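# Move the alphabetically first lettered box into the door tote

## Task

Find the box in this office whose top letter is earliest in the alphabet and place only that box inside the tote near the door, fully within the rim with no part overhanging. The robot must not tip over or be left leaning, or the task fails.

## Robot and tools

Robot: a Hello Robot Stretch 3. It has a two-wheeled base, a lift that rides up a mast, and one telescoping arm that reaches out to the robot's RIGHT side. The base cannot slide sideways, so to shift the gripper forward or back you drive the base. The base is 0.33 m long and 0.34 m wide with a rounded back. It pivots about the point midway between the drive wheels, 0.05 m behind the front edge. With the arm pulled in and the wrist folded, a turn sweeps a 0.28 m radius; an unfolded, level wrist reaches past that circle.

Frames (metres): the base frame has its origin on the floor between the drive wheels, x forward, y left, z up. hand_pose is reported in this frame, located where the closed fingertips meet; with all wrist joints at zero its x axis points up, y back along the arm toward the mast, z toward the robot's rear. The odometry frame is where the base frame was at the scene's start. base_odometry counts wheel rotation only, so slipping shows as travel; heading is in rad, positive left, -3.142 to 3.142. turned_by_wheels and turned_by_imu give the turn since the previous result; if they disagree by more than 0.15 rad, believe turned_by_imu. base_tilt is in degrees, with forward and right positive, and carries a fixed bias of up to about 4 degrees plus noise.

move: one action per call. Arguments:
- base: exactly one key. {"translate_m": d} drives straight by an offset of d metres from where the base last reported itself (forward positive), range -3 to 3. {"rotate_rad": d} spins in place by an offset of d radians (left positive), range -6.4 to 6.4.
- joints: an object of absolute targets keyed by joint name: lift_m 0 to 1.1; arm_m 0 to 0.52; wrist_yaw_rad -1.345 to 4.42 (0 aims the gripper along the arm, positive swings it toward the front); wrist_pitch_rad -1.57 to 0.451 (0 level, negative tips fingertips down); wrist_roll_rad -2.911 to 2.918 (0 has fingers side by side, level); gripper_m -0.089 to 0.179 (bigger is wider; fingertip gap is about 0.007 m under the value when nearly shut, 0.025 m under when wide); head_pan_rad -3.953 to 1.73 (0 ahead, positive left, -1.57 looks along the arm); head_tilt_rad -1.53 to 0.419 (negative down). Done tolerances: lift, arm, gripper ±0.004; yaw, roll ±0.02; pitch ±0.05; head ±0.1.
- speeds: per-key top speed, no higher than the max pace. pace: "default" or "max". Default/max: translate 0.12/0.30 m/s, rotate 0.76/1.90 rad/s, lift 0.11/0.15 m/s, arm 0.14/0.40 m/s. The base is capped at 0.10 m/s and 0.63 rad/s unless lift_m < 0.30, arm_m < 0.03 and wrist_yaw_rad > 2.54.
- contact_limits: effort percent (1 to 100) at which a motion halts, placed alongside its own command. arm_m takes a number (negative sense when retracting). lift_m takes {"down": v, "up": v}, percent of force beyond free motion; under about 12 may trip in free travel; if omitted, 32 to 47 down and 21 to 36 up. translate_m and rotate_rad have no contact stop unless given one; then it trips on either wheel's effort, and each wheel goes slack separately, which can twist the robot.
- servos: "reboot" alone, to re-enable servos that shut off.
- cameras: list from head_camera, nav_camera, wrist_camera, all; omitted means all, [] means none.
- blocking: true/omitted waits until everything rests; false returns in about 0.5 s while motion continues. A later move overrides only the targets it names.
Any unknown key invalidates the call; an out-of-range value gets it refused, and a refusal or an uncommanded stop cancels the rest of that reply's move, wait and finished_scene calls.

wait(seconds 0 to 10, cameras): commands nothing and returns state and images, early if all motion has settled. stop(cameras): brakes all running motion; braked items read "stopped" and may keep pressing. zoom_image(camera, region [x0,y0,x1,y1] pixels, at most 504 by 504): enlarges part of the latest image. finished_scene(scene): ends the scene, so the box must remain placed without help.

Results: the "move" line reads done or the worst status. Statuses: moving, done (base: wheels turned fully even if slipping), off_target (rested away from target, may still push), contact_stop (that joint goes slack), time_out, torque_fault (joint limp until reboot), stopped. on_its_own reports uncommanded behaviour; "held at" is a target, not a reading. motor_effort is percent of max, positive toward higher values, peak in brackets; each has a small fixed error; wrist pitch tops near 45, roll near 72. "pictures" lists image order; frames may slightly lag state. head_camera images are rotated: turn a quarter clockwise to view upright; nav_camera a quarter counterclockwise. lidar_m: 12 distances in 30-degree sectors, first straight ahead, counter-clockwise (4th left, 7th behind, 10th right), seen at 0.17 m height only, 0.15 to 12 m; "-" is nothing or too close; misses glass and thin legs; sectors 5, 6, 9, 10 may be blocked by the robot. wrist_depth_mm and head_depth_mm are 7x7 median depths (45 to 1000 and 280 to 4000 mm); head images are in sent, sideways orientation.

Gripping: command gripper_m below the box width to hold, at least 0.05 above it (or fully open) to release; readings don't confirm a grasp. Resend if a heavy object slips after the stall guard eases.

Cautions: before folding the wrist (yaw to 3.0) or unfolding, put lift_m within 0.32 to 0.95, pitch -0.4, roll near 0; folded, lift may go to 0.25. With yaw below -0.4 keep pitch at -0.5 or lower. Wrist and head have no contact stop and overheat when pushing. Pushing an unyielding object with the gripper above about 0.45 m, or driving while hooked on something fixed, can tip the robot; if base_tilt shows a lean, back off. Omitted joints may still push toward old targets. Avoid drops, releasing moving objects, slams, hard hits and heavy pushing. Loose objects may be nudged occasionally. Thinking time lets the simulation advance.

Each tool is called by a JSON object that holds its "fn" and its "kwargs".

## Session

{"fn": "move", "kwargs": {"joints": {"head_pan_rad": 1.6, "head_tilt_rad": -0.4}, "pace": "max", "cameras": ["nav_camera"]}}

{"fn": "move", "kwargs": {"joints": {"head_pan_rad": 0.1}, "pace": "max", "cameras": ["nav_camera"]}}

{"fn": "move", "kwargs": {"joints": {"head_pan_rad": -1.4}, "pace": "max", "cameras": ["nav_camera"]}}

{"fn": "move", "kwargs": {"joints": {"head_pan_rad": -2.9}, "pace": "max", "cameras": ["nav_camera", "head_camera"]}}

Scene clock: 1.07 s.
move: done
base_odometry: x=+0.000 y=+0.000 heading=+0.000
turned_by_wheels: +0.000
turned_by_imu: +0.000
base_tilt: forward=+0.9 right=-0.2
lidar_m: 0.73 0.74 0.91 1.57 1.58 1.10 1.00 1.01 1.26 1.55 1.23 0.80
head_depth_mm: 1374 1468 1578 1697 1849 1785 1449 / 1359 1451 1574 1701 1863 1768 1451 / 1352 1438 1542 1676 1818 1764 1448 / 1346 1445 1532 1663 1814 1756 1450 / 1345 1442 1535 1678 1824 1752 1437 / 1333 1436 1526 1647 1787 1746 1436 / 1339 1424 1548 1653 1808 1821 1471
base_status: not commanded
joint_positions: lift_m=+0.337 arm_m=+0.002 wrist_yaw_rad=+3.032 wrist_pitch_rad=-0.535 wrist_roll_rad=+0.000 gripper_m=+0.037 head_pan_rad=+1.635 head_tilt_rad=-0.399
joint_status: all done
measured_speeds: all 0
motor_effort: left_wheel=-0.5(0.8) right_wheel=+2.1(2.6) lift_m=+27.5(27.6) arm_m=-10.7(11.0) wrist_yaw_rad=+1.0(1.4) wrist_pitch_rad=+2.1(2.6) wrist_roll_rad=+0.9(1.1) gripper_m=+0.4(0.9) head_pan_rad=-0.5(4.5) head_tilt_rad=-2.1(3.9)
hand_pose: x=+0.0015 y=+0.0602 z=+0.3248 quat_wxyz=(+0.224, +0.691, +0.150, +0.671) (m; base frame)
wrist_depth_mm: - 140 - - - - 729 / - 156 - - - - - / 900 176 202 905 912 855 - / 717 694 202 735 731 723 694 / 602 606 219 602 603 598 606 / 514 513 128 145 497 518 519 / 460 309 292 298 434 455 458
pictures: nav_camera (sideways)
Images, in order (width x height): nav_camera 672x504.

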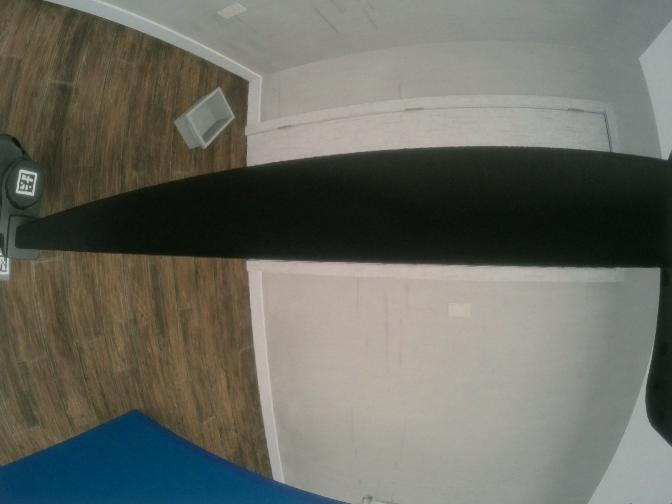

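Scene clock: 2.10 s.
move: done
base_odometry: x=+0.000 y=+0.000 heading=+0.000
turned_by_wheels: +0.000
turned_by_imu: +0.000
base_tilt: forward=+1.1 right=-0.3
lidar_m: 0.73 0.74 0.91 1.57 1.59 1.09 1.00 1.01 1.25 1.55 1.23 0.80
head_depth_mm: 596 635 687 740 815 896 987 / 594 638 685 741 803 880 973 / 596 636 683 739 806 883 979 / 596 635 681 737 802 881 973 / 597 637 685 737 806 882 977 / 597 637 686 740 806 885 972 / 599 636 683 743 811 881 970
base_status: not commanded
joint_positions: lift_m=+0.337 arm_m=+0.002 wrist_yaw_rad=+3.032 wrist_pitch_rad=-0.535 wrist_roll_rad=+0.000 gripper_m=+0.037 head_pan_rad=+0.083 head_tilt_rad=-0.400
joint_status: all done
measured_speeds: all 0
motor_effort: left_wheel=-0.5(0.7) right_wheel=+2.3(3.0) lift_m=+27.8(28.1) arm_m=-14.0(14.0) wrist_yaw_rad=+0.5(1.3) wrist_pitch_rad=+2.2(2.6) wrist_roll_rad=+0.8(1.0) gripper_m=+0.0(1.2) head_pan_rad=-0.8(5.7) head_tilt_rad=-2.7(2.7)
hand_pose: x=+0.0015 y=+0.0602 z=+0.3248 quat_wxyz=(+0.224, +0.691, +0.150, +0.671) (m; base frame)
wrist_depth_mm: - 141 - - - - 731 / - 155 - - - - - / 885 176 202 877 886 854 - / 722 693 201 730 725 721 713 / 610 620 221 602 607 610 593 / 522 520 128 146 508 520 516 / 456 307 291 299 432 457 458
pictures: nav_camera (sideways)
Images, in order (width x height): nav_camera 672x504.

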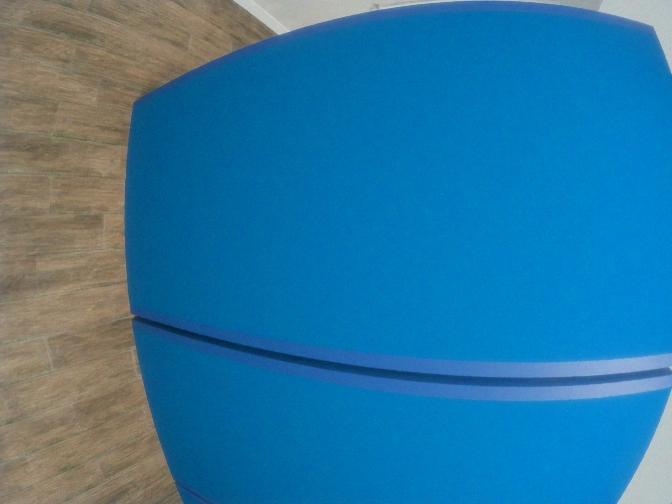

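Scene clock: 3.13 s.
move: done
base_odometry: x=+0.000 y=+0.000 heading=+0.000
turned_by_wheels: +0.000
turned_by_imu: +0.000
base_tilt: forward=+1.0 right=-0.2
lidar_m: 0.73 0.73 0.91 1.57 1.58 1.09 1.00 1.01 1.25 1.55 1.23 0.80
head_depth_mm: 1845 1944 1976 2275 2305 1802 1459 / 1865 1976 1973 2266 2319 1763 1441 / 1875 2013 1951 2282 2288 1769 1451 / 1883 1999 1936 1868 2204 1759 1430 / 1893 2024 1922 2283 2131 1744 1444 / 1895 2018 1889 2297 2076 1748 1430 / 1892 1981 1860 2094 2081 1756 1419
base_status: not commanded
joint_positions: lift_m=+0.337 arm_m=+0.002 wrist_yaw_rad=+3.032 wrist_pitch_rad=-0.535 wrist_roll_rad=+0.000 gripper_m=+0.037 head_pan_rad=-1.443 head_tilt_rad=-0.400
joint_status: all done
measured_speeds: all 0
motor_effort: left_wheel=-0.6(0.8) right_wheel=+1.8(2.6) lift_m=+28.5(28.7) arm_m=-17.4(17.4) wrist_yaw_rad=+0.9(1.1) wrist_pitch_rad=+2.4(2.8) wrist_roll_rad=+0.8(1.0) gripper_m=+0.6(1.3) head_pan_rad=+1.8(5.1) head_tilt_rad=-2.1(2.7)
hand_pose: x=+0.0015 y=+0.0602 z=+0.3248 quat_wxyz=(+0.224, +0.691, +0.150, +0.671) (m; base frame)
wrist_depth_mm: - 141 - - - - 735 / - 155 - - - - - / 869 176 202 894 893 882 - / 719 702 202 722 728 708 691 / 604 605 220 600 603 601 599 / 521 518 128 146 505 521 516 / 453 310 294 300 434 448 461
pictures: nav_camera (sideways)
Images, in order (width x height): nav_camera 672x504.

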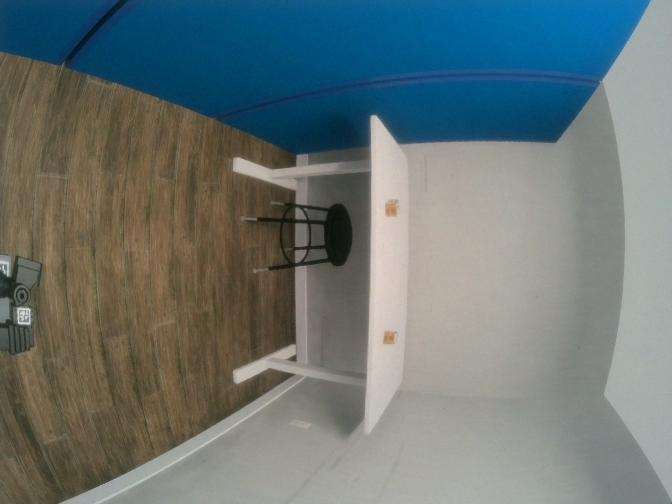

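Scene clock: 4.17 s.
move: done
base_odometry: x=+0.000 y=+0.000 heading=+0.000
turned_by_wheels: +0.000
turned_by_imu: +0.000
base_tilt: forward=+1.0 right=-0.2
lidar_m: 0.73 0.74 0.91 1.57 1.58 1.09 1.00 1.01 1.25 1.55 1.23 0.80
head_depth_mm: 830 883 939 1016 1109 1200 1314 / 837 890 953 1029 1120 1221 1334 / 843 901 962 1056 1124 1235 1345 / 851 915 974 1066 1157 1257 1368 / 864 921 987 1067 1167 1275 1372 / 870 929 1005 1082 1184 1301 1386 / 878 940 1015 1100 1194 1319 1396
base_status: not commanded
joint_positions: lift_m=+0.337 arm_m=+0.002 wrist_yaw_rad=+3.032 wrist_pitch_rad=-0.535 wrist_roll_rad=+0.000 gripper_m=+0.037 head_pan_rad=-2.952 head_tilt_rad=-0.400
joint_status: all done
measured_speeds: all 0
motor_effort: left_wheel=-0.6(0.7) right_wheel=+2.2(2.6) lift_m=+28.4(28.9) arm_m=-20.1(20.1) wrist_yaw_rad=+0.5(1.4) wrist_pitch_rad=+2.4(2.6) wrist_roll_rad=+0.8(1.1) gripper_m=+1.1(1.5) head_pan_rad=+2.7(4.9) head_tilt_rad=-1.7(3.6)
hand_pose: x=+0.0015 y=+0.0602 z=+0.3248 quat_wxyz=(+0.224, +0.691, +0.150, +0.671) (m; base frame)
wrist_depth_mm: - 141 - - - - 731 / - 155 - - - - - / 878 177 202 894 883 864 - / 725 691 201 733 723 714 682 / 615 609 220 605 600 610 602 / 515 515 127 146 504 511 520 / 449 309 293 299 435 458 455
pictures: head_camera (sideways), nav_camera (sideways)
Images, in order (width x height): head_camera 896x504, nav_camera 672x504.

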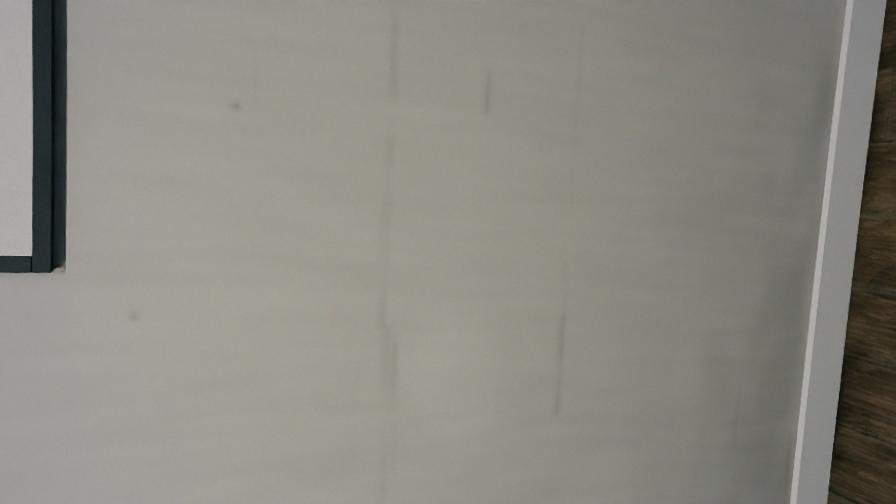

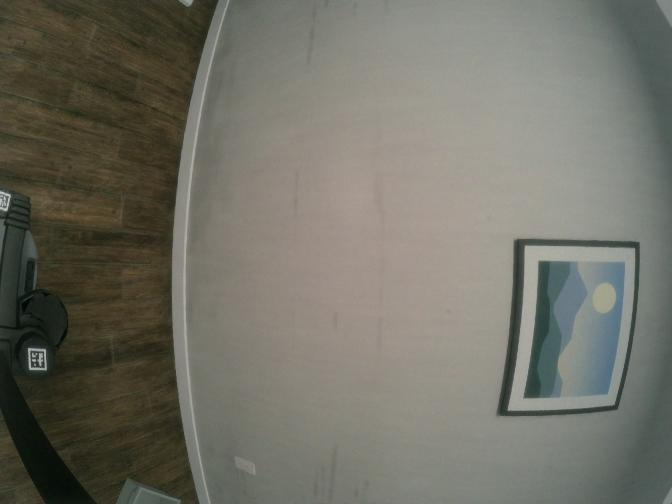

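{"fn": "move", "kwargs": {"joints": {"head_pan_rad": -1.51, "head_tilt_rad": -0.3, "lift_m": 0.29}, "pace": "max", "cameras": ["head_camera"]}}

{"fn": "zoom_image", "kwargs": {"camera": "head_camera", "region": [347, 300, 507, 460]}}

{"fn": "zoom_image", "kwargs": {"camera": "head_camera", "region": [347, 30, 507, 190]}}

{"fn": "move", "kwargs": {"base": {"rotate_rad": 1.287}, "joints": {"head_pan_rad": 0.0, "head_tilt_rad": -0.35}, "pace": "max", "cameras": []}}

{"fn": "move", "kwargs": {"base": {"translate_m": 1.25}, "pace": "max", "cameras": []}}

{"fn": "move", "kwargs": {"base": {"rotate_rad": -1.204}, "pace": "max", "cameras": ["nav_camera"]}}

Scene clock: 40.47 s.
move: done
base_odometry: x=+0.000 y=+0.000 heading=+0.000
turned_by_wheels: +0.000
turned_by_imu: +0.001
base_tilt: forward=+0.9 right=-0.1
lidar_m: 0.73 0.74 0.91 1.57 1.58 1.09 1.00 1.01 1.25 1.55 1.23 0.80
head_depth_mm: 1888 1978 2106 1770 2384 1982 1583 / 1887 1978 2118 1754 2354 1980 1569 / 1894 1996 2103 1739 2336 1989 1584 / 1899 1993 2118 1733 2330 1913 1565 / 1895 1997 2102 1884 2327 1887 1569 / 1901 1978 2096 1859 2319 1950 1563 / 1901 1985 2094 1821 2184 1964 1563
base_status: not commanded
joint_positions: lift_m=+0.290 arm_m=+0.002 wrist_yaw_rad=+3.032 wrist_pitch_rad=-0.536 wrist_roll_rad=+0.000 gripper_m=+0.037 head_pan_rad=-1.476 head_tilt_rad=-0.304
joint_status: all done
measured_speeds: all 0
motor_effort: left_wheel=-0.5(0.7) right_wheel=+2.3(2.6) lift_m=+20.7(28.2) arm_m=-21.5(22.5) wrist_yaw_rad=+0.4(1.3) wrist_pitch_rad=+2.7(2.9) wrist_roll_rad=+0.8(1.1) gripper_m=-0.2(1.3) head_pan_rad=-1.6(5.2) head_tilt_rad=+4.1(7.1)
hand_pose: x=+0.0014 y=+0.0601 z=+0.2772 quat_wxyz=(+0.224, +0.691, +0.150, +0.671) (m; base frame)
wrist_depth_mm: - 140 - - - - 740 / 953 155 932 - - - - / 797 176 201 805 794 796 - / 645 622 201 654 657 654 636 / 541 531 220 536 545 540 536 / 467 287 127 273 450 466 472 / 254 258 246 252 387 408 408
pictures: head_camera (sideways)
Images, in order (width x height): head_camera 896x504.

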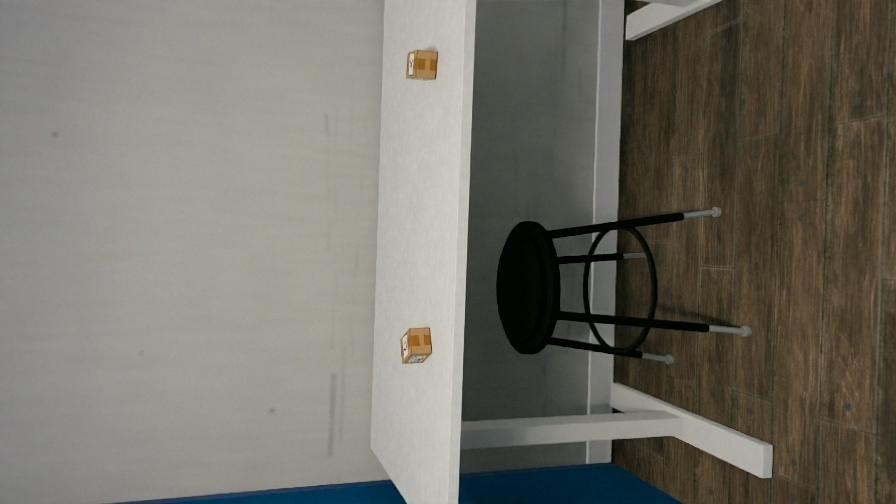

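Scaled by 3.150 from the camera's 896x504 image, which has a finer 1280x720 frame.

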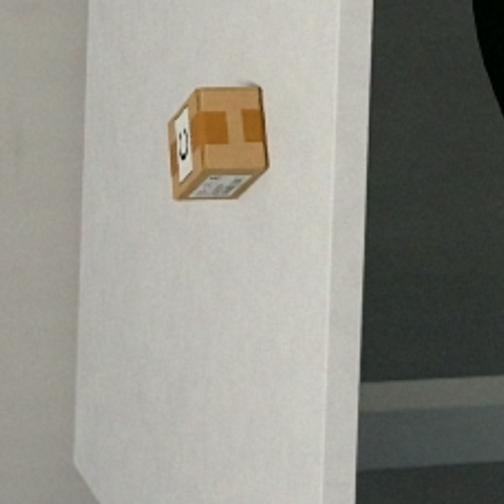

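Scaled by 3.150 from the camera's 896x504 image, which has a finer 1280x720 frame.

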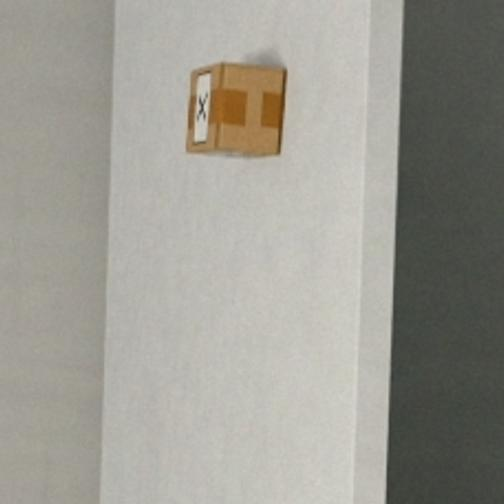

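Scene clock: 42.73 s.
move: done
base_odometry: x=+0.000 y=+0.000 heading=+1.287
turned_by_wheels: +1.287
turned_by_imu: +1.281
base_tilt: forward=+0.9 right=+0.0
lidar_m: 1.62 1.57 1.32 1.02 1.01 1.07 1.55 1.55 0.96 0.75 0.73 0.78
head_depth_mm: 1638 1763 1864 2033 2202 1913 1523 / 1571 1662 1778 1922 2081 1878 1506 / 1514 1595 1716 1860 2006 1898 1502 / 1462 1551 1650 1772 1929 1859 1504 / 1404 1490 1592 1694 1824 1857 1494 / 1366 1443 1535 1622 1741 1803 1496 / 1299 1363 1441 1547 1643 1748 1494
base_status: done
joint_positions: lift_m=+0.290 arm_m=+0.002 wrist_yaw_rad=+3.032 wrist_pitch_rad=-0.536 wrist_roll_rad=+0.000 gripper_m=+0.037 head_pan_rad=+0.016 head_tilt_rad=-0.349
joint_status: all done
measured_speeds: translate_m=+0.000 rotate_rad=+0.000 lift_m=+0.000 arm_m=+0.000 wrist_yaw_rad=+0.000 wrist_pitch_rad=+0.000 wrist_roll_rad=+0.000 head_pan_rad=-0.024 head_tilt_rad=+0.000
motor_effort: left_wheel=-8.6(16.4) right_wheel=+10.2(16.4) lift_m=+26.8(26.9) arm_m=-21.7(22.6) wrist_yaw_rad=+0.9(1.3) wrist_pitch_rad=+2.5(3.0) wrist_roll_rad=+1.1(1.1) gripper_m=-0.6(1.2) head_pan_rad=-3.8(6.6) head_tilt_rad=-2.3(4.4)
hand_pose: x=+0.0014 y=+0.0601 z=+0.2772 quat_wxyz=(+0.224, +0.691, +0.150, +0.671) (m; base frame)
wrist_depth_mm: - 141 - - - - - / - 154 941 - - - - / 787 177 202 805 811 818 797 / 660 630 201 651 650 643 660 / 545 540 220 542 535 536 542 / 467 288 128 273 451 469 467 / 254 260 248 254 392 412 409
pictures: none
No camera images: "cameras" was empty.

Scene clock: 48.27 s.
move: done
base_odometry: x=+0.351 y=+1.200 heading=+1.287
turned_by_wheels: +0.000
turned_by_imu: -0.001
base_tilt: forward=+0.9 right=-0.1
lidar_m: 0.48 0.47 0.50 0.70 1.54 1.63 2.38 0.60 0.53 0.76 1.42 0.62
head_depth_mm: 452 485 522 565 618 676 748 / 435 465 500 538 584 638 704 / 418 447 477 513 554 603 661 / 403 429 457 490 530 573 625 / 389 412 438 470 505 544 589 / 376 397 422 448 481 518 560 / 364 384 406 432 461 494 534
base_status: done
joint_positions: lift_m=+0.290 arm_m=+0.002 wrist_yaw_rad=+3.032 wrist_pitch_rad=-0.536 wrist_roll_rad=+0.000 gripper_m=+0.037 head_pan_rad=+0.000 head_tilt_rad=-0.350
joint_status: not commanded
measured_speeds: all 0
motor_effort: left_wheel=+6.0(12.8) right_wheel=+2.0(20.0) lift_m=+30.4(32.2) arm_m=-17.1(21.8) wrist_yaw_rad=+0.9(1.2) wrist_pitch_rad=+2.3(3.0) wrist_roll_rad=+0.8(1.1) gripper_m=-0.3(1.5) head_pan_rad=-3.7(4.8) head_tilt_rad=-0.9(2.4)
hand_pose: x=+0.0014 y=+0.0601 z=+0.2772 quat_wxyz=(+0.224, +0.691, +0.150, +0.671) (m; base frame)
wrist_depth_mm: - 140 - - - - - / - 153 933 - - - - / 809 176 202 802 683 - - / 661 619 202 642 635 508 - / 540 544 220 545 542 521 454 / 467 290 127 274 460 465 450 / 252 260 248 253 391 409 413
pictures: none
No camera images: "cameras" was empty.

Scene clock: 50.13 s.
move: done
base_odometry: x=+0.351 y=+1.200 heading=+0.083
turned_by_wheels: -1.204
turned_by_imu: -1.198
base_tilt: forward=+1.0 right=-0.1
lidar_m: 2.41 0.72 0.50 0.47 0.48 0.60 1.49 1.56 2.05 1.02 0.53 0.65
head_depth_mm: 2817 2962 3116 3384 2495 1874 1513 / 2799 3070 3154 3317 2484 1866 1514 / 2858 2950 3075 3282 2488 1882 1510 / 2793 2975 3148 3386 2502 1877 1508 / 2803 2977 3182 3353 2441 1875 1496 / 2285 2312 2318 2358 2257 1854 1496 / 1518 1531 1538 1532 1596 1614 1451
base_status: done
joint_positions: lift_m=+0.290 arm_m=+0.002 wrist_yaw_rad=+3.032 wrist_pitch_rad=-0.536 wrist_roll_rad=+0.000 gripper_m=+0.037 head_pan_rad=+0.000 head_tilt_rad=-0.350
joint_status: not commanded
measured_speeds: all 0
motor_effort: left_wheel=+9.3(17.6) right_wheel=-8.0(15.0) lift_m=+28.3(30.6) arm_m=-22.0(22.2) wrist_yaw_rad=+0.8(1.4) wrist_pitch_rad=+2.7(3.0) wrist_roll_rad=+0.9(1.0) gripper_m=+0.1(1.1) head_pan_rad=-2.1(3.9) head_tilt_rad=+0.0(2.0)
hand_pose: x=+0.0014 y=+0.0601 z=+0.2772 quat_wxyz=(+0.224, +0.691, +0.150, +0.671) (m; base frame)
wrist_depth_mm: - 141 151 - - - - / - 154 160 - - - - / 487 170 175 - - - - / - 189 195 635 621 639 655 / 539 534 219 544 545 545 540 / 470 287 128 272 450 465 464 / 252 258 247 252 389 409 406
pictures: nav_camera (sideways)
Images, in order (width x height): nav_camera 672x504.

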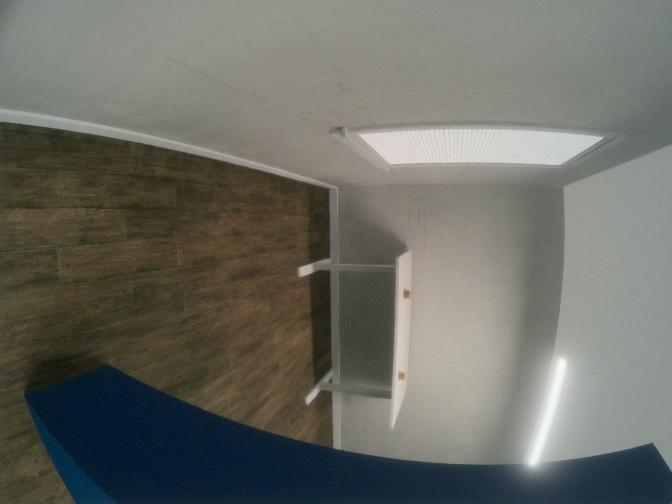

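{"fn": "move", "kwargs": {"base": {"translate_m": 1.6}, "joints": {"head_pan_rad": -0.5, "head_tilt_rad": -0.25}, "pace": "max", "cameras": ["head_camera"]}}

{"fn": "zoom_image", "kwargs": {"camera": "head_camera", "region": [337, 317, 497, 477]}}

{"fn": "zoom_image", "kwargs": {"camera": "head_camera", "region": [306, 17, 466, 177]}}

Scene clock: 71.70 s.
move: done
base_odometry: x=+1.945 y=+1.333 heading=+0.083
turned_by_wheels: +0.000
turned_by_imu: -0.001
base_tilt: forward=+0.9 right=-0.2
lidar_m: 1.19 0.88 0.61 0.58 0.59 0.77 1.81 1.01 1.57 2.78 1.87 1.74
head_depth_mm: 1942 2045 2193 1798 1885 1984 1671 / 1838 1931 2028 1775 2292 2153 1672 / 1737 1817 1927 1750 1262 2133 1656 / 1635 1718 1815 1743 1177 2064 1653 / 1549 1636 1703 1735 1097 1949 1640 / 1480 1551 1626 1636 1028 1852 1635 / 1421 1484 1545 1550 1010 1752 1340
base_status: done
joint_positions: lift_m=+0.290 arm_m=+0.002 wrist_yaw_rad=+3.032 wrist_pitch_rad=-0.536 wrist_roll_rad=+0.000 gripper_m=+0.037 head_pan_rad=-0.500 head_tilt_rad=-0.249
joint_status: all done
measured_speeds: all 0
motor_effort: left_wheel=+3.9(20.9) right_wheel=+4.2(8.9) lift_m=+22.8(25.1) arm_m=-10.2(18.2) wrist_yaw_rad=+0.8(1.4) wrist_pitch_rad=+2.6(3.1) wrist_roll_rad=+0.8(1.1) gripper_m=+0.0(1.5) head_pan_rad=+2.4(5.2) head_tilt_rad=+3.4(6.6)
hand_pose: x=+0.0014 y=+0.0601 z=+0.2772 quat_wxyz=(+0.224, +0.691, +0.150, +0.671) (m; base frame)
wrist_depth_mm: - 141 151 - - - - / - 153 161 - - - - / - 169 174 - - 738 761 / 620 602 201 643 648 642 645 / 548 538 220 545 543 538 541 / 463 287 128 273 447 467 466 / 253 259 245 253 391 407 410
pictures: head_camera (sideways)
Images, in order (width x height): head_camera 896x504.

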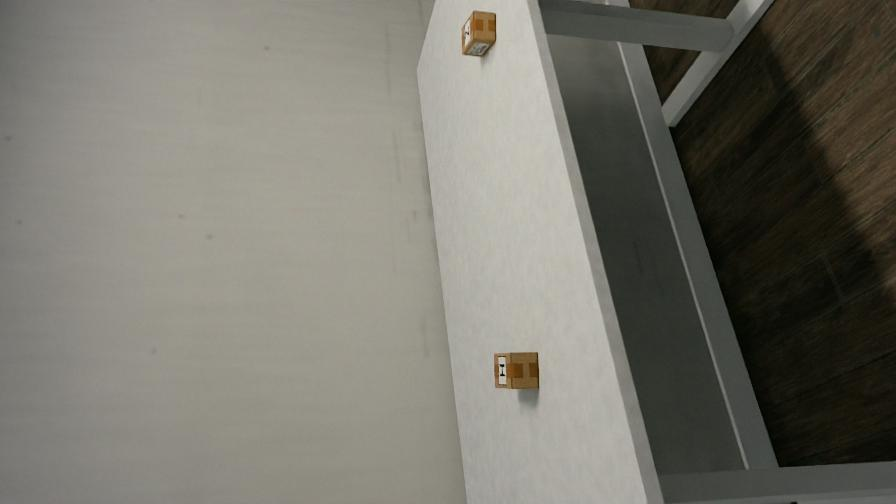

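Scaled by 3.150 from the camera's 896x504 image, which has a finer 1280x720 frame.

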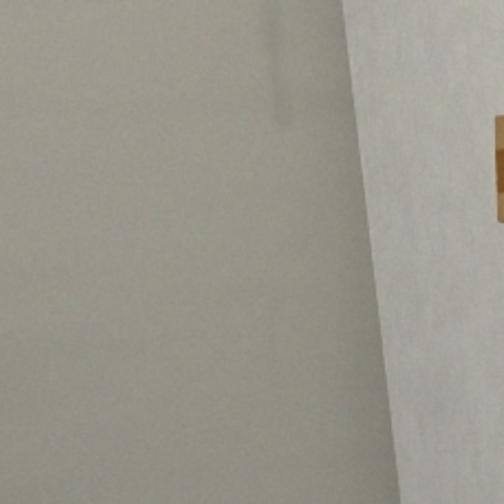

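Scaled by 3.150 from the camera's 896x504 image, which has a finer 1280x720 frame.

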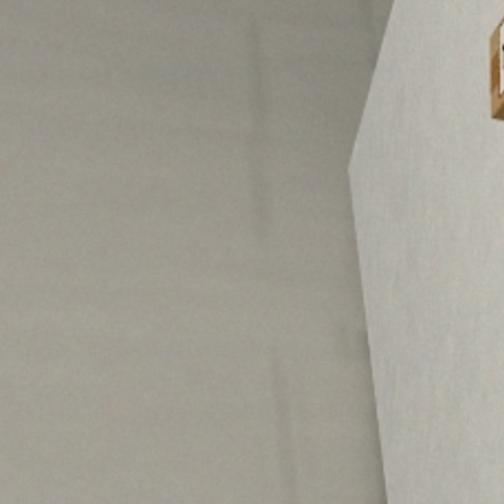

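{"fn": "zoom_image", "kwargs": {"camera": "head_camera", "region": [462, 330, 542, 410]}}

{"fn": "zoom_image", "kwargs": {"camera": "head_camera", "region": [440, 0, 520, 80]}}

{"fn": "move", "kwargs": {"joints": {"head_pan_rad": -1.5, "head_tilt_rad": -0.25}, "pace": "max", "cameras": ["head_camera"]}}

Scaled by 6.300 from the camera's 896x504 image, which has a finer 1280x720 frame.

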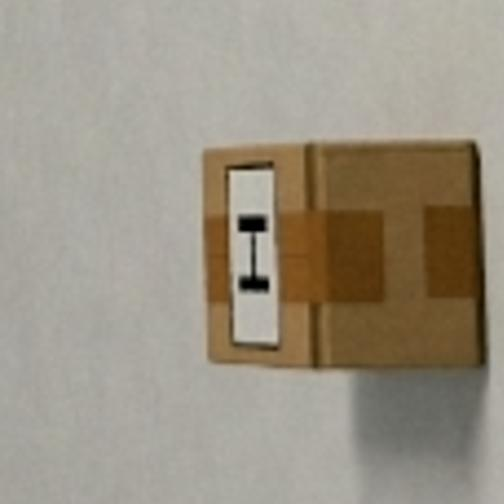

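Scaled by 6.300 from the camera's 896x504 image, which has a finer 1280x720 frame.

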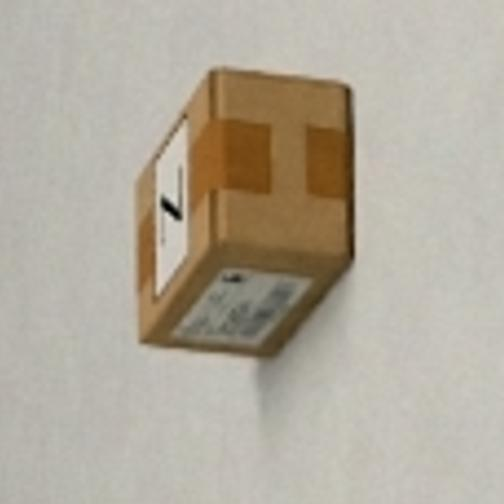

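Scene clock: 76.30 s.
move: done
base_odometry: x=+1.945 y=+1.333 heading=+0.083
turned_by_wheels: +0.000
turned_by_imu: +0.001
base_tilt: forward=+1.0 right=-0.1
lidar_m: 1.19 0.88 0.61 0.58 0.59 0.77 1.81 1.01 1.57 2.77 1.86 1.74
head_depth_mm: 2802 2872 3059 3118 2881 2170 1677 / 2771 2947 3048 3135 3029 2176 1660 / 2844 2977 3056 3183 2978 2117 1667 / 2767 2973 3124 3282 2993 2137 1660 / 2853 3013 3161 3217 2912 2106 1649 / 2856 3005 3171 3277 2955 2110 1649 / 2883 2977 3149 3327 2949 2101 1645
base_status: not commanded
joint_positions: lift_m=+0.290 arm_m=+0.002 wrist_yaw_rad=+3.032 wrist_pitch_rad=-0.536 wrist_roll_rad=+0.000 gripper_m=+0.037 head_pan_rad=-1.518 head_tilt_rad=-0.249
joint_status: all done
measured_speeds: all 0
motor_effort: left_wheel=+3.9(4.0) right_wheel=+3.9(4.4) lift_m=+31.7(32.2) arm_m=-5.6(7.2) wrist_yaw_rad=+1.1(1.2) wrist_pitch_rad=+2.7(3.0) wrist_roll_rad=+0.7(1.0) gripper_m=-0.7(1.2) head_pan_rad=-1.2(5.1) head_tilt_rad=+2.9(4.0)
hand_pose: x=+0.0014 y=+0.0601 z=+0.2772 quat_wxyz=(+0.224, +0.691, +0.150, +0.671) (m; base frame)
wrist_depth_mm: - 141 152 - - - - / - 153 161 - - - - / - 169 174 - - 745 761 / 632 606 201 646 653 649 647 / 545 550 220 537 538 549 547 / 465 288 128 273 454 463 470 / 252 260 248 254 390 414 409
pictures: head_camera (sideways)
Images, in order (width x height): head_camera 896x504.

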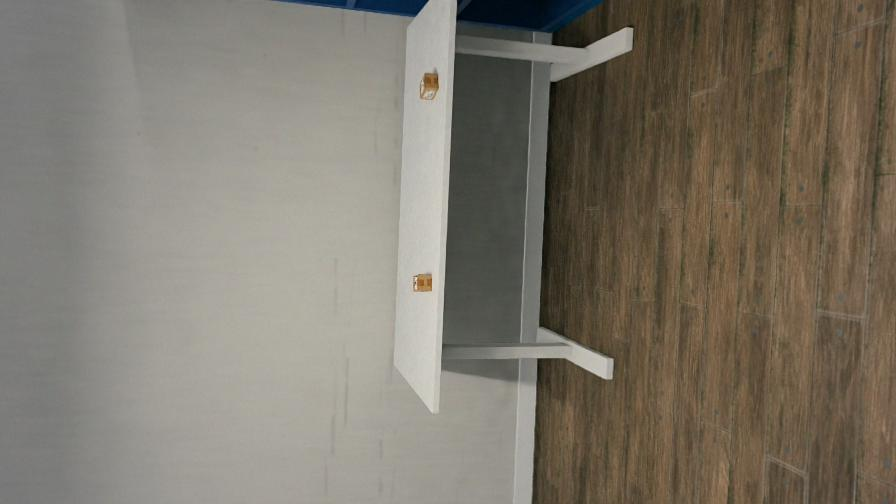

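{"fn": "zoom_image", "kwargs": {"camera": "head_camera", "region": [403, 263, 443, 303]}}

{"fn": "zoom_image", "kwargs": {"camera": "head_camera", "region": [409, 66, 449, 106]}}

Scaled by 12.600 from the camera's 896x504 image, which has a finer 1280x720 frame.

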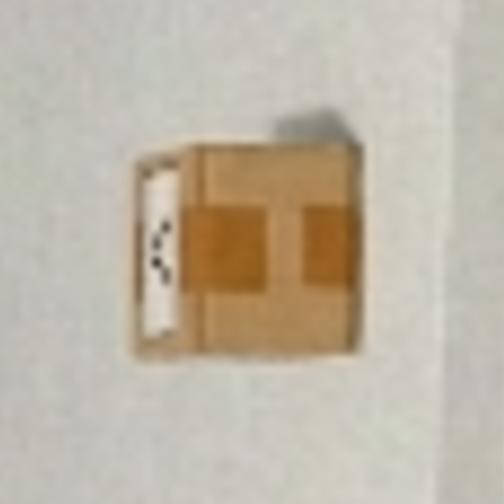

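Scaled by 12.600 from the camera's 896x504 image, which has a finer 1280x720 frame.

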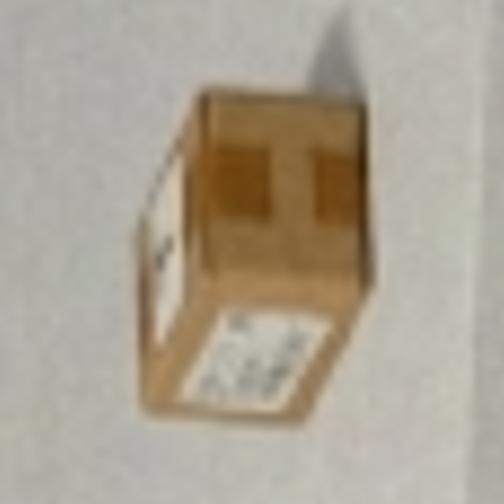

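{"fn": "move", "kwargs": {"base": {"rotate_rad": -1.43}, "joints": {"head_pan_rad": -0.35, "head_tilt_rad": -0.28}, "pace": "max", "cameras": []}}

{"fn": "move", "kwargs": {"base": {"translate_m": 1.4}, "pace": "max", "cameras": ["head_camera"]}}

{"fn": "zoom_image", "kwargs": {"camera": "head_camera", "region": [400, 380, 500, 480]}}

{"fn": "zoom_image", "kwargs": {"camera": "head_camera", "region": [400, 10, 500, 110]}}

Scene clock: 117.87 s.
move: done
base_odometry: x=+1.945 y=+1.333 heading=-1.347
turned_by_wheels: -1.430
turned_by_imu: -1.423
base_tilt: forward=+1.0 right=-0.1
lidar_m: 2.78 1.86 1.19 1.19 0.76 0.59 0.58 0.62 0.90 1.13 1.01 1.57
head_depth_mm: 2075 2170 2223 2399 2424 1993 1614 / 2871 2969 2344 2393 2498 2049 1605 / 2897 2985 3173 3295 2845 2030 1603 / 2870 3000 3127 3290 2820 2039 1619 / 2792 2924 3144 3277 2763 2013 1591 / 2735 2878 3023 3211 2785 2021 1591 / 2716 2861 3011 3105 2817 1995 1581
base_status: done
joint_positions: lift_m=+0.290 arm_m=+0.002 wrist_yaw_rad=+3.032 wrist_pitch_rad=-0.536 wrist_roll_rad=+0.000 gripper_m=+0.037 head_pan_rad=-0.337 head_tilt_rad=-0.279
joint_status: all done
measured_speeds: translate_m=+0.000 rotate_rad=+0.000 lift_m=+0.000 arm_m=+0.000 wrist_yaw_rad=+0.000 wrist_pitch_rad=+0.000 wrist_roll_rad=+0.000 head_pan_rad=-0.024 head_tilt_rad=+0.000
motor_effort: left_wheel=+8.4(18.1) right_wheel=-6.4(15.9) lift_m=+28.8(32.0) arm_m=-12.7(12.7) wrist_yaw_rad=+0.8(1.4) wrist_pitch_rad=+2.7(2.9) wrist_roll_rad=+0.9(1.1) gripper_m=+0.1(1.3) head_pan_rad=-3.4(4.0) head_tilt_rad=-1.7(3.5)
hand_pose: x=+0.0014 y=+0.0601 z=+0.2772 quat_wxyz=(+0.224, +0.691, +0.150, +0.671) (m; base frame)
wrist_depth_mm: - 141 - - - - - / - 153 955 - - - - / - 176 202 798 801 807 783 / 623 615 201 649 649 651 659 / 535 549 220 541 543 541 543 / 465 288 128 273 449 465 466 / 255 259 248 253 386 410 409
pictures: none
No camera images: "cameras" was empty.

Scene clock: 123.93 s.
move: done
base_odometry: x=+2.257 y=-0.032 heading=-1.346
turned_by_wheels: +0.000
turned_by_imu: -0.001
base_tilt: forward=+1.1 right=-0.1
lidar_m: 1.40 1.92 1.55 1.08 1.57 1.99 1.96 1.43 1.50 1.05 1.33 1.55
head_depth_mm: 1707 1796 1878 1958 1283 1808 1630 / 1668 1748 1845 1920 1282 2050 1618 / 1625 1732 1802 1895 1273 2032 1595 / 1610 1686 1778 1839 1268 2037 1594 / 1574 1640 1749 1793 1258 1967 1596 / 1543 1606 1693 1773 1253 1935 1597 / 1513 1586 1662 1716 1242 1931 1589
base_status: done
joint_positions: lift_m=+0.290 arm_m=+0.002 wrist_yaw_rad=+3.032 wrist_pitch_rad=-0.536 wrist_roll_rad=+0.000 gripper_m=+0.037 head_pan_rad=-0.350 head_tilt_rad=-0.280
joint_status: not commanded
measured_speeds: all 0
motor_effort: left_wheel=+8.2(17.8) right_wheel=-4.6(8.2) lift_m=+20.0(29.0) arm_m=-21.2(22.4) wrist_yaw_rad=+0.7(1.4) wrist_pitch_rad=+2.9(2.9) wrist_roll_rad=+0.8(1.1) gripper_m=+0.8(1.4) head_pan_rad=-3.5(4.2) head_tilt_rad=-1.0(1.9)
hand_pose: x=+0.0014 y=+0.0601 z=+0.2772 quat_wxyz=(+0.224, +0.691, +0.150, +0.671) (m; base frame)
wrist_depth_mm: - 141 - - - - - / - 155 916 - - - - / 809 177 203 816 795 811 810 / 649 617 202 645 660 639 641 / 550 544 220 539 547 545 542 / 461 288 128 274 450 463 460 / 254 259 246 254 388 413 408
pictures: head_camera (sideways)
Images, in order (width x height): head_camera 896x504.

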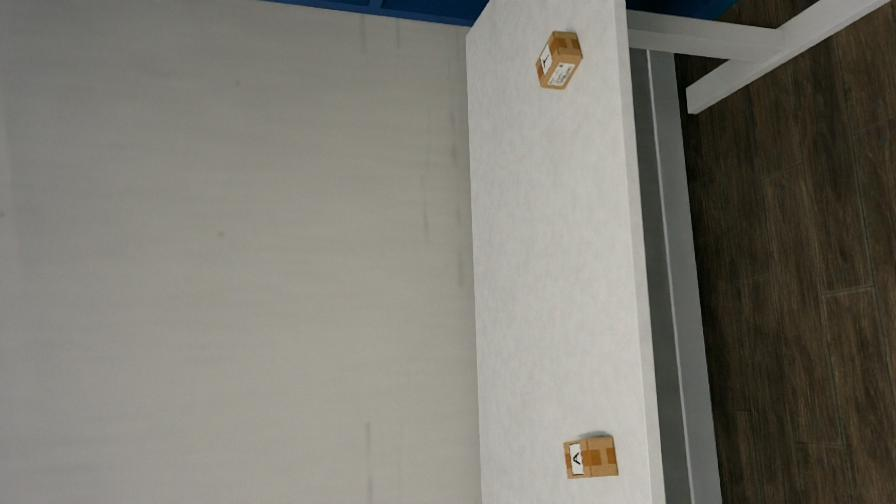

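Scaled by 5.040 from the camera's 896x504 image, which has a finer 1280x720 frame.

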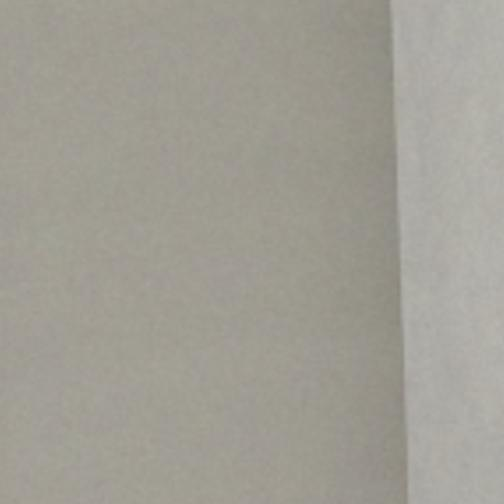

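Scaled by 5.040 from the camera's 896x504 image, which has a finer 1280x720 frame.

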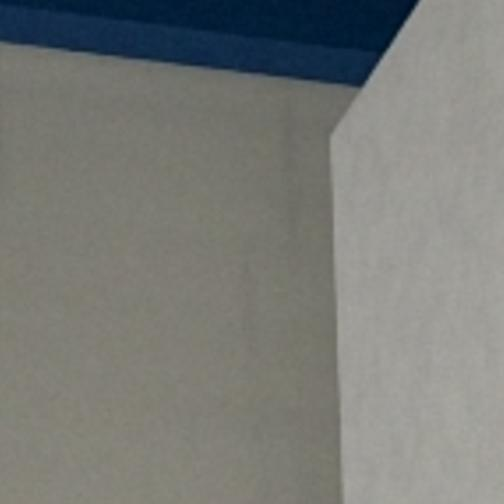

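{"fn": "zoom_image", "kwargs": {"camera": "head_camera", "region": [550, 420, 620, 490]}}

{"fn": "zoom_image", "kwargs": {"camera": "head_camera", "region": [525, 25, 595, 95]}}

Scaled by 7.200 from the camera's 896x504 image, which has a finer 1280x720 frame.

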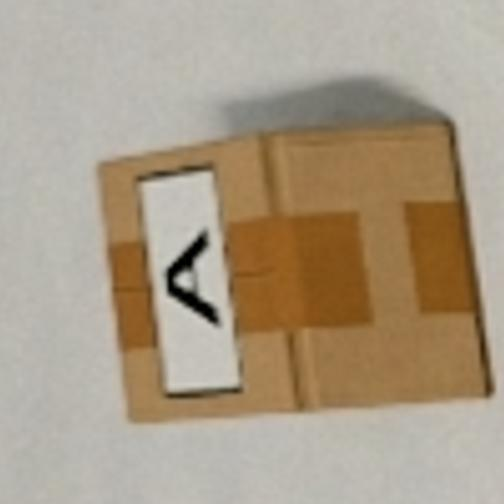

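Scaled by 7.200 from the camera's 896x504 image, which has a finer 1280x720 frame.

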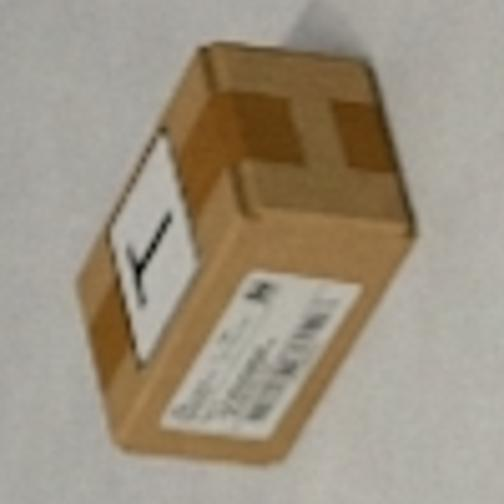

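{"fn": "move", "kwargs": {"base": {"translate_m": 0.5475}, "joints": {"wrist_pitch_rad": -0.4, "head_pan_rad": -1.57, "head_tilt_rad": -0.6}, "pace": "max", "cameras": []}}

{"fn": "move", "kwargs": {"base": {"rotate_rad": 1.501}, "joints": {"lift_m": 0.65}, "pace": "max", "cameras": ["head_camera"]}}

{"fn": "move", "kwargs": {"joints": {"lift_m": 0.95, "wrist_yaw_rad": 0.0, "gripper_m": 0.13}, "pace": "max", "cameras": []}}

Scene clock: 151.63 s.
move: done
base_odometry: x=+2.379 y=-0.566 heading=-1.346
turned_by_wheels: +0.000
turned_by_imu: +0.000
base_tilt: forward=+1.1 right=-0.1
lidar_m: 1.25 0.86 1.50 1.47 1.14 1.98 2.50 1.86 1.24 1.13 1.16 1.28
head_depth_mm: 1297 1212 1556 1376 1687 1483 1265 / 1307 1214 1571 1430 1667 1482 1263 / 1327 1208 1585 1436 1676 1473 1255 / 1312 1315 1605 1436 1664 1476 1260 / 992 1091 1226 1354 1582 1467 1256 / 1003 1093 1629 1484 1672 1471 1267 / 1401 1295 1667 1121 1669 1450 1254
base_status: done
joint_positions: lift_m=+0.290 arm_m=+0.002 wrist_yaw_rad=+3.032 wrist_pitch_rad=-0.421 wrist_roll_rad=+0.000 gripper_m=+0.037 head_pan_rad=-1.575 head_tilt_rad=-0.603
joint_status: all done
measured_speeds: all 0
motor_effort: left_wheel=+11.7(17.5) right_wheel=-3.2(12.1) lift_m=+22.6(22.7) arm_m=-19.8(20.6) wrist_yaw_rad=+0.8(1.4) wrist_pitch_rad=+3.9(7.3) wrist_roll_rad=+0.8(1.1) gripper_m=-1.1(1.3) head_pan_rad=+2.0(4.7) head_tilt_rad=-0.8(5.0)
hand_pose: x=+0.0032 y=+0.0760 z=+0.3020 quat_wxyz=(+0.186, +0.698, +0.110, +0.683) (m; base frame)
wrist_depth_mm: - 137 - - - - - / - 145 - - - - - / - 160 912 - - - - / 780 715 205 773 786 778 789 / 631 610 198 635 624 622 621 / 525 516 127 312 514 527 520 / 447 290 253 282 429 447 452
pictures: none
No camera images: "cameras" was empty.

Scene clock: 154.83 s.
move: done
base_odometry: x=+2.379 y=-0.566 heading=+0.155
turned_by_wheels: +1.501
turned_by_imu: +1.497
base_tilt: forward=+1.0 right=-0.1
lidar_m: 1.47 1.14 1.97 2.50 1.88 1.23 1.13 1.14 1.31 1.26 0.86 1.52
head_depth_mm: 1047 1154 1240 1003 794 690 1256 / 1054 1160 1257 1005 793 688 1260 / 1063 1173 1263 1004 790 707 1259 / 1071 1181 1265 993 742 707 1263 / 1074 1186 1282 1000 788 1370 1255 / 1085 1203 1277 994 789 1310 1254 / 1092 1207 1305 992 786 1365 1248
base_status: done
joint_positions: lift_m=+0.650 arm_m=+0.002 wrist_yaw_rad=+3.032 wrist_pitch_rad=-0.419 wrist_roll_rad=+0.000 gripper_m=+0.037 head_pan_rad=-1.570 head_tilt_rad=-0.601
joint_status: all done
measured_speeds: all 0
motor_effort: left_wheel=-7.4(14.1) right_wheel=+6.1(16.4) lift_m=+30.9(34.2) arm_m=-21.2(22.6) wrist_yaw_rad=+0.8(1.3) wrist_pitch_rad=+3.5(3.9) wrist_roll_rad=+0.9(1.0) gripper_m=-0.1(1.3) head_pan_rad=+3.1(4.5) head_tilt_rad=+1.6(3.2)
hand_pose: x=+0.0032 y=+0.0762 z=+0.6624 quat_wxyz=(+0.185, +0.698, +0.109, +0.683) (m; base frame)
wrist_depth_mm: - 137 - - - - - / - 147 - - - - - / - 159 - - - - - / - - 206 - - - - / - - 198 - - - - / 928 971 128 869 927 969 - / 838 843 252 825 804 807 827
pictures: head_camera (sideways)
Images, in order (width x height): head_camera 896x504.

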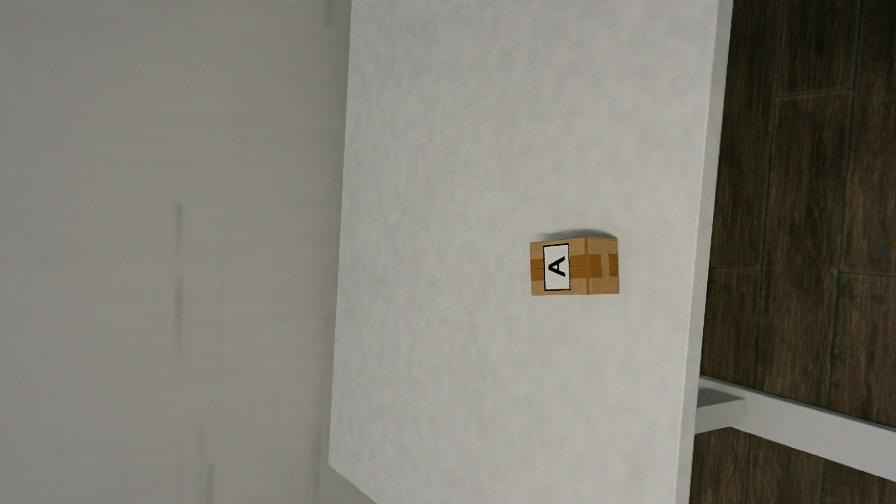

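Scene clock: 157.63 s.
move: done
base_odometry: x=+2.379 y=-0.566 heading=+0.155
turned_by_wheels: +0.000
turned_by_imu: +0.000
base_tilt: forward=+0.8 right=-0.3
lidar_m: 1.47 1.14 1.98 2.50 1.88 1.24 1.13 1.14 1.31 1.26 0.87 1.53
head_depth_mm: 1052 1153 1249 1005 843 - - / 1063 1159 1257 1004 816 - - / 1064 1175 1256 1000 - - - / 1071 1177 1273 1001 729 689 1259 / 1072 1188 1281 1003 766 705 1265 / 1087 1198 1283 1000 792 1300 1249 / 1091 1208 1293 997 788 1374 1247
base_status: not commanded
joint_positions: lift_m=+0.950 arm_m=+0.002 wrist_yaw_rad=+0.003 wrist_pitch_rad=-0.419 wrist_roll_rad=+0.000 gripper_m=+0.130 head_pan_rad=-1.570 head_tilt_rad=-0.600
joint_status: all done
measured_speeds: all 0
motor_effort: left_wheel=-7.4(7.7) right_wheel=+6.2(6.8) lift_m=+30.7(33.9) arm_m=-17.4(21.3) wrist_yaw_rad=-1.8(6.6) wrist_pitch_rad=+3.4(3.7) wrist_roll_rad=+0.8(1.0) gripper_m=+0.0(92.2) head_pan_rad=+2.2(4.3) head_tilt_rad=+1.9(3.3)
hand_pose: x=-0.0209 y=-0.3710 z=+0.9625 quat_wxyz=(+0.692, +0.148, -0.691, -0.146) (m; base frame)
wrist_depth_mm: - - - - - - - / - - - - - - - / - - - - - - - / - - - - - - - / - - - - - 146 - / - 124 416 - - 123 - / - 117 - - - 117 96
pictures: none
No camera images: "cameras" was empty.

{"fn": "move", "kwargs": {"base": {"translate_m": 0.073}, "joints": {"wrist_pitch_rad": -1.2, "lift_m": 0.875}, "cameras": []}}

{"fn": "move", "kwargs": {"joints": {"arm_m": 0.28}, "speeds": {"arm_m": 0.3}, "cameras": ["wrist_camera"]}}

Scene clock: 172.10 s.
move: done
base_odometry: x=+2.451 y=-0.554 heading=+0.155
turned_by_wheels: +0.000
turned_by_imu: +0.000
base_tilt: forward=+0.9 right=-0.1
lidar_m: 1.40 1.07 1.95 2.50 1.91 1.30 1.20 1.21 1.31 1.26 0.84 1.45
head_depth_mm: 1047 1163 1241 1006 796 690 - / 1055 1164 1245 1000 794 692 - / 1065 1170 1270 1001 748 706 - / 1070 1175 1273 1003 769 705 1209 / 1077 1185 1282 1001 790 1361 1261 / 1091 1193 1288 996 787 1301 1239 / 1097 1203 1333 996 791 1372 1254
base_status: done
joint_positions: lift_m=+0.875 arm_m=+0.002 wrist_yaw_rad=+0.003 wrist_pitch_rad=-1.201 wrist_roll_rad=+0.000 gripper_m=+0.130 head_pan_rad=-1.570 head_tilt_rad=-0.600
joint_status: all done
measured_speeds: all 0
motor_effort: left_wheel=+8.9(12.3) right_wheel=+2.7(11.6) lift_m=+22.1(25.7) arm_m=-11.8(13.9) wrist_yaw_rad=-2.1(2.2) wrist_pitch_rad=+0.2(4.4) wrist_roll_rad=+0.8(1.1) gripper_m=-0.2(1.7) head_pan_rad=+2.7(4.5) head_tilt_rad=+2.1(3.4)
hand_pose: x=-0.0214 y=-0.2168 z=+0.7661 quat_wxyz=(+0.584, +0.401, -0.582, -0.399) (m; base frame)
wrist_depth_mm: - - - - - - - / - - - - - - - / - - 960 - 973 964 948 / 912 924 921 929 921 925 928 / 907 909 899 914 892 872 878 / 865 124 864 866 888 124 866 / - 829 862 - - 127 834
pictures: none
No camera images: "cameras" was empty.

Scene clock: 175.20 s.
move: done
base_odometry: x=+2.451 y=-0.554 heading=+0.155
turned_by_wheels: +0.000
turned_by_imu: +0.000
base_tilt: forward=+1.1 right=-0.1
lidar_m: 1.40 1.07 1.94 2.50 1.91 1.30 1.20 1.21 1.30 1.26 0.84 1.45
head_depth_mm: 1050 1156 1248 365 336 692 1264 / 1054 1167 1241 414 730 693 1280 / 1063 1175 1264 428 479 709 1275 / 1071 1181 1274 998 767 705 1259 / 1084 1193 1278 996 790 1372 1260 / 1089 1201 1283 999 788 1308 1238 / 1090 1204 1342 995 786 1374 1261
base_status: not commanded
joint_positions: lift_m=+0.875 arm_m=+0.280 wrist_yaw_rad=+0.003 wrist_pitch_rad=-1.202 wrist_roll_rad=+0.000 gripper_m=+0.130 head_pan_rad=-1.570 head_tilt_rad=-0.600
joint_status: all done
measured_speeds: all 0
motor_effort: left_wheel=+8.8(9.0) right_wheel=+2.5(3.6) lift_m=+31.7(32.1) arm_m=+22.7(24.6) wrist_yaw_rad=-1.5(2.2) wrist_pitch_rad=+0.1(0.4) wrist_roll_rad=+0.8(1.1) gripper_m=+0.8(1.3) head_pan_rad=+2.7(4.4) head_tilt_rad=+1.9(3.0)
hand_pose: x=-0.0214 y=-0.4947 z=+0.7660 quat_wxyz=(+0.584, +0.401, -0.582, -0.400) (m; base frame)
wrist_depth_mm: - - - 190 - - - / - - - 183 - - - / - - - 177 - - - / - - - 177 - - - / - - - - - 146 - / - 124 - - - 123 - / - 827 848 837 821 127 838
pictures: wrist_camera
Images, in order (width x height): wrist_camera 644x364.

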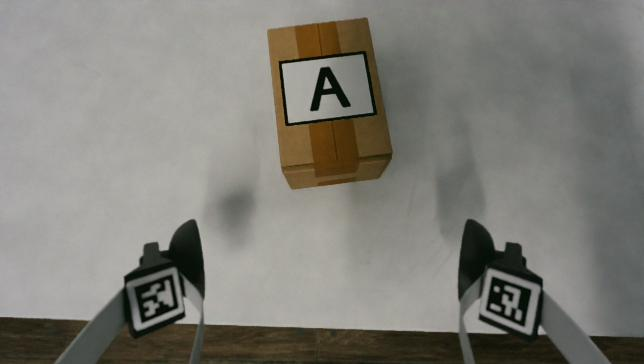

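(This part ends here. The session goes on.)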